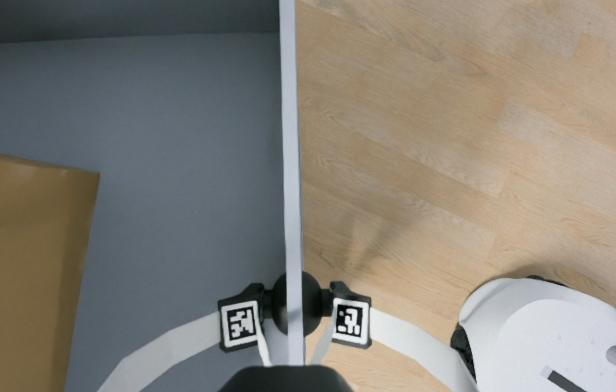

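Emit:
move:
  blocking: false
  cameras: []
  r1: {"joints":{"arm_m":0.26,"wrist_roll_rad":1.38},"speeds":{"arm_m":0.08,"wrist_roll_rad":0.09}}

Emit:
wait:
  seconds: 3.5
  cameras: ["r1_wrist_camera","r1_head_left_camera"]

Scene clock: 479.83 s.
move: r1 moving
r1.base_odometry: x=-3.092 y=-0.606 heading=-2.382
r1.turned_by_wheels: +0.000
r1.turned_by_imu: +0.000
r1.base_tilt: forward=-1.6 right=+1.3
r1.lidar_m: 0.56 0.57 2.54 0.45 0.45 0.67 1.81 1.81 2.36 2.27 2.36 0.76
r1.base_status: not commanded
r1.joint_positions: lift_m=+0.918 arm_m=+0.484 wrist_yaw_rad=+0.002 wrist_pitch_rad=+1.559 wrist_roll_rad=+1.137 gripper_m=-0.034
r1.joint_status: arm_m moving; wrist_roll_rad moving
r1.measured_speeds: translate_m=+0.001 strafe_m=+0.000 rotate_rad=+0.002 lift_m=+0.000 arm_m=-0.079 wrist_yaw_rad=+0.000 wrist_pitch_rad=-0.033 wrist_roll_rad=+0.091
r1.motor_effort: lift_m=+15(15) arm_m=-10(10) wheel_0=+2(2) wheel_1=+1(1) wheel_2=+2(2)
r1.servo_current: wrist_yaw_rad=52(59) wrist_pitch_rad=65(65) wrist_roll_rad=59(65) gripper_m=72(78)
r1.contact_limits: lift_m 0.2
r1.hand_pose: x=+0.6586 y=-0.0874 z=+0.8081 quat_wxyz=(+0.600, +0.382, +0.593, -0.378) (m; r1's base frame)
r1.wrist_depth_mm: 234 238 231 1025 1025 1025 1008 / 240 238 236 1042 1025 1008 1008 / 238 238 237 1008 1025 1025 991 / 202 239 236 1008 1025 1008 991 / 214 237 237 1008 1008 1025 1025 / 224 238 198 181 1025 960 798 / 224 148 237 177 151 788 798
r2: as last shown
r2.turned_by_imu: +0.001
r2.base_tilt: forward=-0.7 right=+0.0
r2.lidar_m: 0.68 2.01 0.47 0.43 0.78 0.95 3.20 2.00 1.79 1.79 1.80 1.34
r2.motor_effort: lift_m=+21(21) arm_m=-4(4) wheel_0=+17(18) wheel_1=+4(4) wheel_2=+13(13)
r2.servo_current: wrist_yaw_rad=85(104) wrist_pitch_rad=39(46) wrist_roll_rad=59(59) gripper_m=104(111)
r2.wrist_depth_mm: 163 187 216 164 392 - - / 163 187 225 164 392 - - / 164 187 218 164 387 - - / 164 188 226 164 394 - - / 164 194 219 165 389 - - / 168 178 178 166 163 - - / 163 178 219 - - - -
pictures: none
No camera images: "cameras" was empty.

Scene clock: 483.30 s.
earlier move: r1 done
r1.base_odometry: x=-3.092 y=-0.606 heading=-2.382
r1.turned_by_wheels: +0.000
r1.turned_by_imu: +0.000
r1.base_tilt: forward=-1.6 right=+1.3
r1.lidar_m: 0.41 0.44 2.53 0.44 0.43 0.70 1.78 1.81 2.37 2.26 2.37 0.42
r1.base_status: not commanded
r1.joint_positions: lift_m=+0.918 arm_m=+0.260 wrist_yaw_rad=+0.002 wrist_pitch_rad=+1.567 wrist_roll_rad=+1.380 gripper_m=-0.034
r1.joint_status: all done
r1.measured_speeds: all 0
r1.motor_effort: lift_m=+15(15) arm_m=-5(12) wheel_0=+1(2) wheel_1=+1(1) wheel_2=+2(8)
r1.servo_current: wrist_yaw_rad=46(85) wrist_pitch_rad=39(91) wrist_roll_rad=52(72) gripper_m=65(78)
r1.contact_limits: lift_m 0.2
r1.hand_pose: x=+0.4323 y=-0.0874 z=+0.8081 quat_wxyz=(+0.547, +0.450, +0.545, -0.449) (m; r1's base frame)
r1.wrist_depth_mm: 236 236 236 236 1042 1008 1025 / 236 237 236 236 1025 1042 1008 / 167 236 236 236 1025 1042 1025 / 185 236 236 236 1025 1025 1025 / 204 235 237 237 976 809 820 / 223 236 202 195 186 820 820 / 236 155 237 167 1025 132 1025
r2.base_odometry: x=-2.978 y=-0.148 heading=-2.484
r2.turned_by_wheels: +0.000
r2.turned_by_imu: +0.000
r2.base_tilt: forward=-0.7 right=+0.1
r2.lidar_m: 0.66 2.01 0.47 0.45 0.74 1.20 3.24 2.02 1.79 1.83 1.77 1.34
r2.base_status: not commanded
r2.joint_positions: lift_m=+0.850 arm_m=+0.303 wrist_yaw_rad=+0.017 wrist_pitch_rad=+0.001 wrist_roll_rad=+0.000 gripper_m=-0.033
r2.joint_status: not commanded
r2.measured_speeds: all 0
r2.motor_effort: lift_m=+21(21) arm_m=-4(4) wheel_0=+17(18) wheel_1=+3(4) wheel_2=+13(13)
r2.servo_current: wrist_yaw_rad=85(111) wrist_pitch_rad=39(52) wrist_roll_rad=39(65) gripper_m=104(111)
r2.hand_pose: x=+0.7637 y=-0.0826 z=+1.0277 quat_wxyz=(+1.000, +0.000, +0.001, +0.008) (m; r2's base frame)
r2.wrist_depth_mm: 163 186 216 164 392 - - / 163 187 224 164 387 - - / 164 188 218 164 389 - - / 164 188 226 164 392 - - / 164 193 219 165 392 - - / 168 178 178 166 163 - - / 164 178 219 - - - -
wait: 3.47 of 3.5 s (r1 has come to rest)
pictures: r1_head_left_camera, r1_wrist_camera
Images, in order (width x height): r1_head_left_camera 420x672, r1_wrist_camera 616x392.

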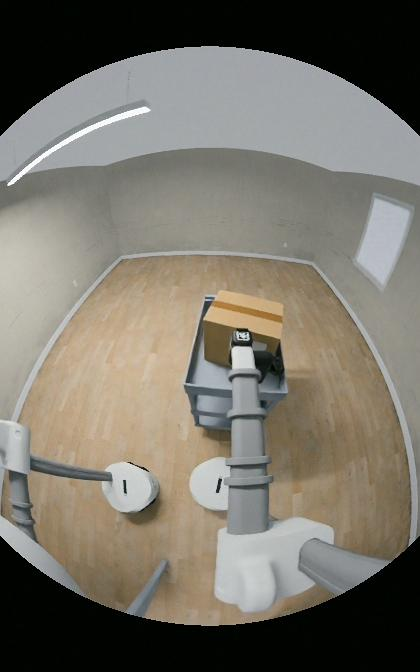

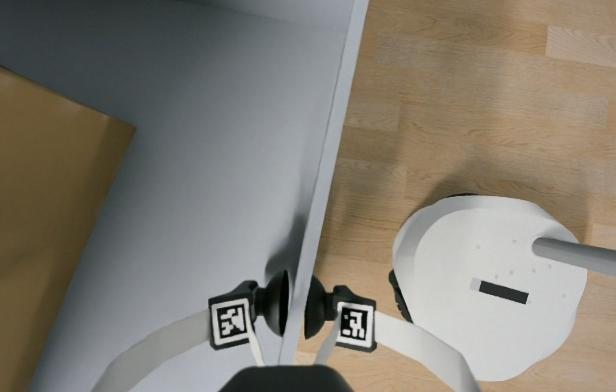

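Emit:
move:
  blocking: false
  cameras: []
  r1: {"base":{"translate_m":-1.2},"joints":{"wrist_roll_rad":1.57},"speeds":{"wrist_roll_rad":0.3},"pace":"default"}

Emit:
wait:
  seconds: 2.5
  cameras: ["r1_head_left_camera","r1_wrist_camera"]

Emit:
wait:
  seconds: 2.5
  cameras: ["r1_head_left_camera","r1_head_right_camera","r1_wrist_camera"]

Scene clock: 493.70 s.
move: r1 moving
r1.base_odometry: x=-3.069 y=-0.584 heading=-2.382
r1.turned_by_wheels: +0.000
r1.turned_by_imu: -0.001
r1.base_tilt: forward=-1.5 right=+1.3
r1.lidar_m: 0.43 0.47 2.56 0.43 0.47 0.67 1.77 1.78 2.39 2.27 2.38 0.44
r1.base_status: translate_m moving
r1.joint_positions: lift_m=+0.918 arm_m=+0.260 wrist_yaw_rad=+0.002 wrist_pitch_rad=+1.556 wrist_roll_rad=+1.508 gripper_m=-0.034
r1.joint_status: wrist_roll_rad moving
r1.measured_speeds: translate_m=-0.121 strafe_m=+0.000 rotate_rad=+0.001 lift_m=+0.000 arm_m=+0.000 wrist_yaw_rad=+0.000 wrist_pitch_rad=-0.056 wrist_roll_rad=+0.298
r1.motor_effort: lift_m=+15(15) arm_m=-5(5) wheel_0=-8(8) wheel_1=-6(9) wheel_2=+13(13)
r1.servo_current: wrist_yaw_rad=46(65) wrist_pitch_rad=65(65) wrist_roll_rad=39(59) gripper_m=72(72)
r1.contact_limits: lift_m 0.2
r1.hand_pose: x=+0.4353 y=-0.0874 z=+0.8081 quat_wxyz=(+0.520, +0.487, +0.512, -0.480) (m; r1's base frame)
r1.wrist_depth_mm: 240 239 237 236 1025 991 1025 / 240 238 238 237 1008 1008 1008 / 191 239 238 236 1008 1025 1008 / 204 240 237 1025 1008 809 1008 / 220 240 239 1008 1008 798 798 / 238 239 186 185 1025 798 788 / 239 144 238 183 150 809 1008
r2: as last shown
r2.turned_by_imu: +0.001
r2.base_tilt: forward=-0.7 right=+0.0
r2.lidar_m: 0.68 2.00 0.47 0.42 0.73 1.17 3.22 2.02 1.82 1.82 1.79 1.30
r2.motor_effort: lift_m=+21(21) arm_m=-4(4) wheel_0=+17(18) wheel_1=+4(4) wheel_2=+13(13)
r2.servo_current: wrist_yaw_rad=104(104) wrist_pitch_rad=39(46) wrist_roll_rad=46(52) gripper_m=104(111)
r2.wrist_depth_mm: 163 186 217 163 392 - - / 163 187 225 164 389 - - / 164 188 218 164 389 - - / 164 188 224 165 387 - - / 164 193 219 165 392 - - / 169 178 178 166 163 - - / 163 178 220 - - - -
pictures: none
No camera images: "cameras" was empty.

Scene clock: 496.20 s.
earlier move: r1 moving
r1.base_odometry: x=-2.569 y=-0.110 heading=-2.383
r1.turned_by_wheels: -0.001
r1.turned_by_imu: -0.003
r1.base_tilt: forward=-1.6 right=+1.3
r1.lidar_m: 0.43 0.67 0.47 0.33 0.33 0.59 4.12 1.11 1.49 2.27 2.35 0.37
r1.base_status: translate_m moving
r1.joint_positions: lift_m=+0.918 arm_m=+0.260 wrist_yaw_rad=+0.002 wrist_pitch_rad=+1.554 wrist_roll_rad=+1.571 gripper_m=-0.034
r1.joint_status: all done
r1.measured_speeds: translate_m=-0.302 strafe_m=+0.001 rotate_rad=-0.001 lift_m=+0.000 arm_m=+0.000 wrist_yaw_rad=+0.000 wrist_pitch_rad=+0.000 wrist_roll_rad=+0.001
r1.motor_effort: lift_m=+15(16) arm_m=-5(5) wheel_0=-12(13) wheel_1=-6(11) wheel_2=+3(18)
r1.servo_current: wrist_yaw_rad=46(72) wrist_pitch_rad=91(111) wrist_roll_rad=39(65) gripper_m=65(72)
r1.contact_limits: lift_m 0.2
r1.hand_pose: x=+0.4361 y=-0.0874 z=+0.8081 quat_wxyz=(+0.505, +0.504, +0.496, -0.495) (m; r1's base frame)
r1.wrist_depth_mm: 130 162 238 237 218 183 1025 / 147 187 238 236 237 1008 1025 / 172 232 238 238 236 1025 991 / 211 239 237 237 820 809 788 / 241 240 238 237 1042 809 809 / 240 239 182 198 820 809 809 / 240 159 238 167 1025 135 1025
r2.base_odometry: x=-2.978 y=-0.148 heading=-2.484
r2.turned_by_wheels: +0.000
r2.turned_by_imu: +0.000
r2.base_tilt: forward=-0.7 right=+0.1
r2.lidar_m: 0.68 0.67 0.52 0.53 3.63 4.17 3.22 2.00 1.80 1.82 1.80 1.33
r2.base_status: not commanded
r2.joint_positions: lift_m=+0.850 arm_m=+0.303 wrist_yaw_rad=+0.017 wrist_pitch_rad=+0.001 wrist_roll_rad=+0.000 gripper_m=-0.033
r2.joint_status: not commanded
r2.measured_speeds: all 0
r2.motor_effort: lift_m=+21(21) arm_m=-4(4) wheel_0=+17(18) wheel_1=+4(4) wheel_2=+13(14)
r2.servo_current: wrist_yaw_rad=104(111) wrist_pitch_rad=46(46) wrist_roll_rad=39(65) gripper_m=104(111)
r2.hand_pose: x=+0.7637 y=-0.0826 z=+1.0277 quat_wxyz=(+1.000, +0.000, +0.001, +0.008) (m; r2's base frame)
r2.wrist_depth_mm: 163 186 216 163 387 - - / 163 187 225 164 389 - - / 164 188 219 165 392 - - / 164 188 226 165 392 - - / 164 193 219 166 392 - - / 169 178 178 166 163 - - / 164 177 219 - - - -
wait: 2.50 s; no rest
pictures: r1_head_left_camera, r1_wrist_camera
Images, in order (width x height): r1_head_left_camera 420x672, r1_wrist_camera 616x392.

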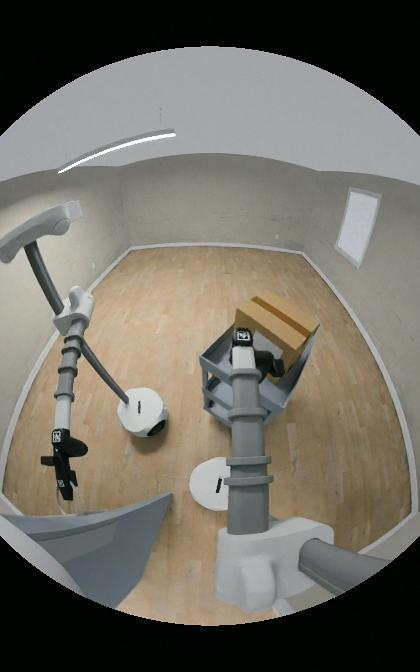

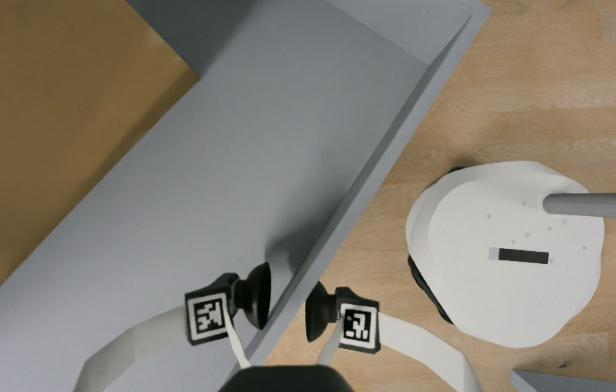

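Scene clock: 498.70 s.
earlier move: r1 done
r1.base_odometry: x=-2.221 y=+0.220 heading=-2.383
r1.turned_by_wheels: +0.000
r1.turned_by_imu: -0.004
r1.base_tilt: forward=-1.5 right=+1.3
r1.lidar_m: 0.43 0.49 0.40 0.38 0.46 0.79 3.57 0.66 0.80 2.17 2.35 0.36
r1.base_status: done
r1.joint_positions: lift_m=+0.918 arm_m=+0.260 wrist_yaw_rad=-0.001 wrist_pitch_rad=+1.572 wrist_roll_rad=+1.571 gripper_m=-0.034
r1.joint_status: all done
r1.measured_speeds: all 0
r1.motor_effort: lift_m=+15(16) arm_m=+4(5) wheel_0=-8(15) wheel_1=-2(11) wheel_2=-3(18)
r1.servo_current: wrist_yaw_rad=46(72) wrist_pitch_rad=46(111) wrist_roll_rad=46(65) gripper_m=65(72)
r1.contact_limits: lift_m 0.2
r1.hand_pose: x=+0.4305 y=-0.0874 z=+0.8081 quat_wxyz=(+0.499, +0.500, +0.500, -0.501) (m; r1's base frame)
r1.wrist_depth_mm: 121 143 180 238 238 190 1042 / 142 182 231 236 239 220 174 / 178 236 236 237 238 181 1060 / 234 236 236 237 237 831 820 / 236 235 236 236 220 831 820 / 236 235 181 195 185 820 831 / 235 152 213 167 182 146 1025
r2.base_odometry: x=-2.978 y=-0.148 heading=-2.484
r2.turned_by_wheels: +0.000
r2.turned_by_imu: +0.000
r2.base_tilt: forward=-0.7 right=+0.1
r2.lidar_m: 0.68 0.69 0.74 2.96 3.59 4.19 3.22 2.03 1.81 1.83 1.79 1.35
r2.base_status: not commanded
r2.joint_positions: lift_m=+0.850 arm_m=+0.303 wrist_yaw_rad=+0.017 wrist_pitch_rad=+0.001 wrist_roll_rad=+0.000 gripper_m=-0.033
r2.joint_status: not commanded
r2.measured_speeds: all 0
r2.motor_effort: lift_m=+21(21) arm_m=-4(4) wheel_0=+17(18) wheel_1=+4(4) wheel_2=+13(14)
r2.servo_current: wrist_yaw_rad=91(111) wrist_pitch_rad=39(46) wrist_roll_rad=46(65) gripper_m=98(111)
r2.hand_pose: x=+0.7637 y=-0.0826 z=+1.0277 quat_wxyz=(+1.000, +0.000, +0.001, +0.008) (m; r2's base frame)
r2.wrist_depth_mm: 163 186 218 163 392 - - / 164 187 225 163 389 - - / 164 188 218 164 389 - - / 164 189 225 164 387 - - / 165 194 219 165 392 - - / 168 178 178 166 163 - - / 164 178 219 - - - -
wait: 2.50 s; at rest by 2.47 s
pictures: r1_head_left_camera, r1_head_right_camera, r1_wrist_camera
Images, in order (width x height): r1_head_left_camera 420x672, r1_head_right_camera 420x672, r1_wrist_camera 616x392.

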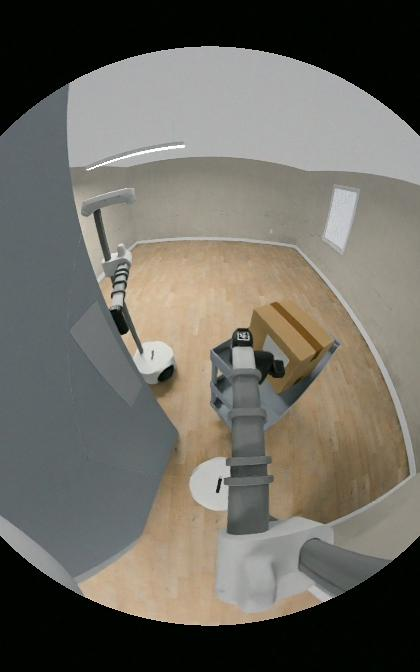

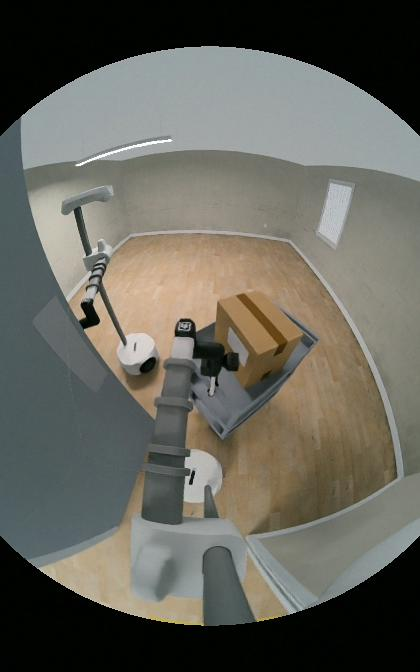

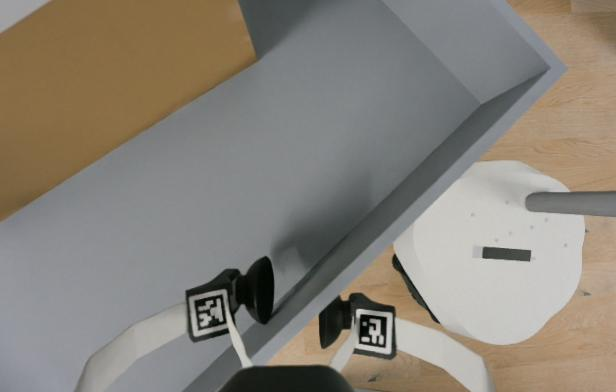

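Emit:
move:
  blocking: false
  cameras: []
  r1: {"base":{"strafe_m":-0.2},"pace":"slow"}

Emit:
wait:
  seconds: 3
  cameras: ["r1_head_left_camera","r1_wrist_camera"]

Scene clock: 514.97 s.
move: r1 moving
r1.base_odometry: x=-2.231 y=+0.230 heading=-2.383
r1.turned_by_wheels: +0.000
r1.turned_by_imu: -0.001
r1.base_tilt: forward=-1.6 right=+1.2
r1.lidar_m: 0.42 0.50 0.39 0.41 0.48 0.85 3.59 0.66 0.81 2.19 2.36 0.35
r1.base_status: strafe_m moving
r1.joint_positions: lift_m=+0.918 arm_m=+0.260 wrist_yaw_rad=-0.001 wrist_pitch_rad=+1.572 wrist_roll_rad=+1.571 gripper_m=-0.034
r1.joint_status: not commanded
r1.measured_speeds: translate_m=-0.001 strafe_m=-0.055 rotate_rad=+0.004 lift_m=+0.000 arm_m=+0.000 wrist_yaw_rad=+0.000 wrist_pitch_rad=+0.000 wrist_roll_rad=+0.000
r1.motor_effort: lift_m=+15(16) arm_m=+4(4) wheel_0=+8(8) wheel_1=-6(8) wheel_2=+0(3)
r1.servo_current: wrist_yaw_rad=65(65) wrist_pitch_rad=39(46) wrist_roll_rad=39(59) gripper_m=65(72)
r1.contact_limits: lift_m 0.2
r1.hand_pose: x=+0.4305 y=-0.0874 z=+0.8081 quat_wxyz=(+0.499, +0.500, +0.500, -0.501) (m; r1's base frame)
r1.wrist_depth_mm: - 138 166 236 236 185 1042 / 134 167 221 235 236 216 168 / 171 228 235 236 236 181 1042 / 232 235 236 237 236 831 831 / 234 236 235 236 175 820 809 / 234 235 182 200 187 820 1025 / 234 145 230 167 176 149 1042
r2: as last shown
r2.turned_by_imu: +0.002
r2.base_tilt: forward=-0.6 right=+0.0
r2.lidar_m: 0.68 0.69 0.76 2.96 3.61 4.20 3.21 2.02 1.80 1.82 1.82 1.33
r2.motor_effort: lift_m=+21(21) arm_m=-4(4) wheel_0=+17(18) wheel_1=+4(4) wheel_2=+13(13)
r2.servo_current: wrist_yaw_rad=98(104) wrist_pitch_rad=39(46) wrist_roll_rad=39(52) gripper_m=104(104)
r2.wrist_depth_mm: 163 186 216 163 392 - - / 164 188 225 164 389 - - / 164 187 219 165 389 - - / 164 188 226 165 392 - - / 164 194 218 166 392 - - / 169 178 178 166 163 - - / 164 178 218 - - - -
pictures: none
No camera images: "cameras" was empty.

Scene clock: 517.63 s.
earlier move: r1 done
r1.base_odometry: x=-2.358 y=+0.365 heading=-2.383
r1.turned_by_wheels: -0.001
r1.turned_by_imu: -0.001
r1.base_tilt: forward=-1.6 right=+1.3
r1.lidar_m: 0.40 0.57 0.58 0.58 0.66 3.64 3.61 0.57 0.79 2.07 2.18 0.37
r1.base_status: done
r1.joint_positions: lift_m=+0.918 arm_m=+0.260 wrist_yaw_rad=-0.004 wrist_pitch_rad=+1.582 wrist_roll_rad=+1.571 gripper_m=-0.034
r1.joint_status: not commanded
r1.measured_speeds: all 0
r1.motor_effort: lift_m=+16(16) arm_m=+4(4) wheel_0=+4(18) wheel_1=-3(8) wheel_2=-4(5)
r1.servo_current: wrist_yaw_rad=39(72) wrist_pitch_rad=65(72) wrist_roll_rad=26(65) gripper_m=65(78)
r1.contact_limits: lift_m 0.2
r1.hand_pose: x=+0.4274 y=-0.0874 z=+0.8081 quat_wxyz=(+0.496, +0.498, +0.502, -0.504) (m; r1's base frame)
r1.wrist_depth_mm: - 148 232 236 226 181 1042 / 124 163 234 236 237 1042 1060 / 151 206 233 236 236 1042 1025 / 180 230 232 236 186 831 854 / 222 231 232 234 820 820 842 / 229 231 182 196 183 820 1042 / 229 150 233 164 179 152 1060
r2.base_odometry: x=-2.978 y=-0.148 heading=-2.484
r2.turned_by_wheels: +0.000
r2.turned_by_imu: +0.000
r2.base_tilt: forward=-0.7 right=+0.0
r2.lidar_m: 0.65 0.85 0.86 2.97 3.61 4.19 3.20 2.01 1.78 1.82 1.81 1.36
r2.base_status: not commanded
r2.joint_positions: lift_m=+0.850 arm_m=+0.303 wrist_yaw_rad=+0.017 wrist_pitch_rad=+0.001 wrist_roll_rad=+0.000 gripper_m=-0.033
r2.joint_status: not commanded
r2.measured_speeds: all 0
r2.motor_effort: lift_m=+21(21) arm_m=-4(4) wheel_0=+17(18) wheel_1=+4(4) wheel_2=+13(14)
r2.servo_current: wrist_yaw_rad=98(111) wrist_pitch_rad=46(52) wrist_roll_rad=39(59) gripper_m=104(111)
r2.hand_pose: x=+0.7637 y=-0.0826 z=+1.0277 quat_wxyz=(+1.000, +0.000, +0.001, +0.008) (m; r2's base frame)
r2.wrist_depth_mm: 163 186 216 164 389 - - / 163 187 224 164 389 - - / 164 188 219 164 389 - - / 165 188 226 165 394 - - / 165 194 219 165 394 - - / 169 178 178 166 163 - - / 164 178 217 - - - -
wait: 2.67 of 3 s (r1 has come to rest)
pictures: r1_head_left_camera, r1_wrist_camera
Images, in order (width x height): r1_head_left_camera 420x672, r1_wrist_camera 616x392.

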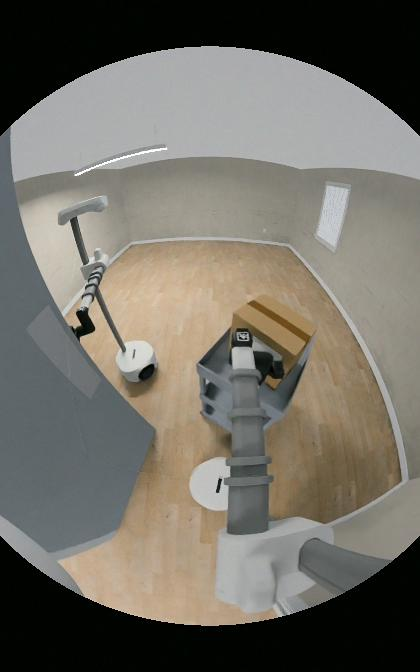

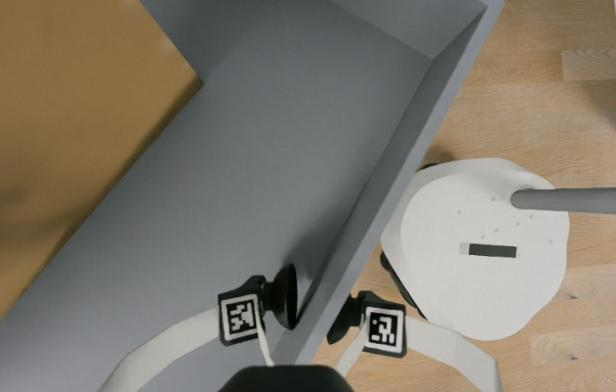

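Emit:
move:
  blocking: false
  cameras: []
  r1: {"base":{"translate_m":-0.25},"pace":"slow"}

Emit:
wait:
  seconds: 3.5
  cameras: ["r1_head_left_camera","r1_wrist_camera"]

Scene clock: 526.40 s.
move: r1 moving
r1.base_odometry: x=-2.350 y=+0.373 heading=-2.384
r1.turned_by_wheels: +0.000
r1.turned_by_imu: -0.001
r1.base_tilt: forward=-1.6 right=+1.3
r1.lidar_m: 0.41 0.63 0.60 0.58 0.67 3.64 3.54 0.56 0.76 2.07 2.13 0.36
r1.base_status: translate_m moving
r1.joint_positions: lift_m=+0.918 arm_m=+0.260 wrist_yaw_rad=-0.004 wrist_pitch_rad=+1.579 wrist_roll_rad=+1.571 gripper_m=-0.034
r1.joint_status: not commanded
r1.measured_speeds: translate_m=-0.048 strafe_m=+0.000 rotate_rad=+0.002 lift_m=+0.000 arm_m=+0.000 wrist_yaw_rad=+0.000 wrist_pitch_rad=-0.044 wrist_roll_rad=+0.000
r1.motor_effort: lift_m=+15(15) arm_m=+4(4) wheel_0=-5(6) wheel_1=-4(6) wheel_2=+5(5)
r1.servo_current: wrist_yaw_rad=52(72) wrist_pitch_rad=39(72) wrist_roll_rad=46(65) gripper_m=72(72)
r1.contact_limits: lift_m 0.2
r1.hand_pose: x=+0.4281 y=-0.0874 z=+0.8081 quat_wxyz=(+0.497, +0.499, +0.501, -0.503) (m; r1's base frame)
r1.wrist_depth_mm: 120 158 235 236 219 185 1042 / 131 180 234 236 236 1025 1042 / 160 216 234 236 225 1025 1060 / 188 232 235 236 201 831 820 / 231 233 235 236 820 831 831 / 231 232 184 196 185 820 1042 / 232 156 233 154 1025 146 1060
r2: as last shown
r2.turned_by_imu: +0.001
r2.base_tilt: forward=-0.6 right=+0.1
r2.lidar_m: 0.71 0.83 0.86 2.97 3.62 4.17 3.20 2.01 1.81 1.83 1.80 1.34
r2.motor_effort: lift_m=+21(21) arm_m=-4(4) wheel_0=+17(18) wheel_1=+4(4) wheel_2=+13(13)
r2.servo_current: wrist_yaw_rad=98(104) wrist_pitch_rad=33(39) wrist_roll_rad=46(52) gripper_m=104(111)
r2.wrist_depth_mm: 163 187 217 163 389 - - / 164 187 224 163 389 - - / 164 188 218 164 392 - - / 164 188 225 164 389 - - / 164 193 218 165 394 - - / 168 178 178 166 163 - - / 164 178 219 - - - -
pictures: none
No camera images: "cameras" was empty.

Scene clock: 529.70 s.
earlier move: r1 done
r1.base_odometry: x=-2.177 y=+0.537 heading=-2.385
r1.turned_by_wheels: -0.001
r1.turned_by_imu: -0.002
r1.base_tilt: forward=-1.6 right=+1.3
r1.lidar_m: 0.41 0.53 0.63 0.64 0.75 3.38 3.29 0.37 0.47 1.23 2.13 0.41
r1.base_status: done
r1.joint_positions: lift_m=+0.918 arm_m=+0.260 wrist_yaw_rad=+0.001 wrist_pitch_rad=+1.567 wrist_roll_rad=+1.571 gripper_m=-0.034
r1.joint_status: not commanded
r1.measured_speeds: all 0
r1.motor_effort: lift_m=+16(16) arm_m=-4(4) wheel_0=-11(16) wheel_1=-4(8) wheel_2=-1(11)
r1.servo_current: wrist_yaw_rad=52(72) wrist_pitch_rad=46(98) wrist_roll_rad=52(65) gripper_m=78(78)
r1.contact_limits: lift_m 0.2
r1.hand_pose: x=+0.4320 y=-0.0874 z=+0.8080 quat_wxyz=(+0.501, +0.501, +0.499, -0.499) (m; r1's base frame)
r1.wrist_depth_mm: 238 238 238 236 229 1025 1025 / 148 239 238 236 1025 1025 1042 / 168 237 236 237 1025 1008 1008 / 194 238 238 237 1025 809 809 / 222 238 237 236 1025 820 798 / 237 237 183 193 181 809 809 / 237 147 236 167 1025 798 1025
r2.base_odometry: x=-2.978 y=-0.148 heading=-2.484
r2.turned_by_wheels: +0.000
r2.turned_by_imu: +0.000
r2.base_tilt: forward=-0.6 right=+0.0
r2.lidar_m: 0.68 0.91 0.90 2.97 3.64 4.17 3.25 2.02 1.81 1.82 1.80 1.31
r2.base_status: not commanded
r2.joint_positions: lift_m=+0.850 arm_m=+0.303 wrist_yaw_rad=+0.017 wrist_pitch_rad=+0.001 wrist_roll_rad=+0.000 gripper_m=-0.033
r2.joint_status: not commanded
r2.measured_speeds: all 0
r2.motor_effort: lift_m=+21(21) arm_m=-4(4) wheel_0=+17(18) wheel_1=+4(4) wheel_2=+13(14)
r2.servo_current: wrist_yaw_rad=98(111) wrist_pitch_rad=39(46) wrist_roll_rad=33(59) gripper_m=104(111)
r2.hand_pose: x=+0.7637 y=-0.0826 z=+1.0277 quat_wxyz=(+1.000, +0.000, +0.001, +0.008) (m; r2's base frame)
r2.wrist_depth_mm: 163 187 217 163 389 - - / 163 187 225 163 389 - - / 168 188 218 164 392 - - / 165 187 226 165 389 - - / 165 193 219 165 392 - - / 169 178 178 166 163 - - / 163 178 219 - - - -
wait: 3.30 of 3.5 s (r1 has come to rest)
pictures: r1_head_left_camera, r1_wrist_camera
Images, in order (width x height): r1_head_left_camera 420x672, r1_wrist_camera 616x392.

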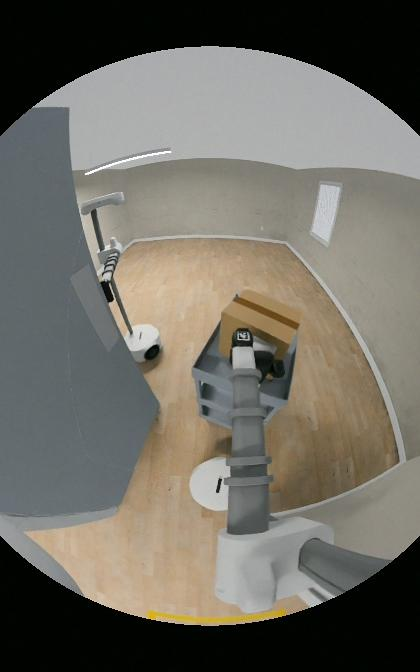

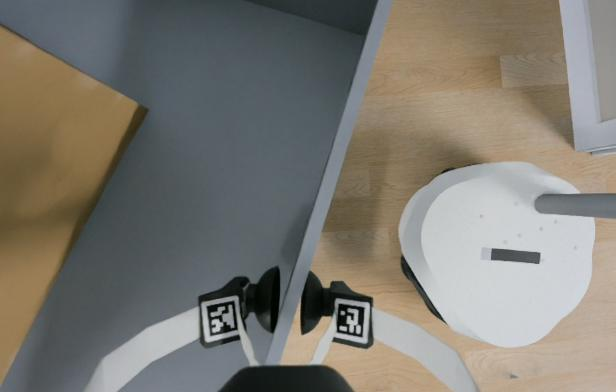

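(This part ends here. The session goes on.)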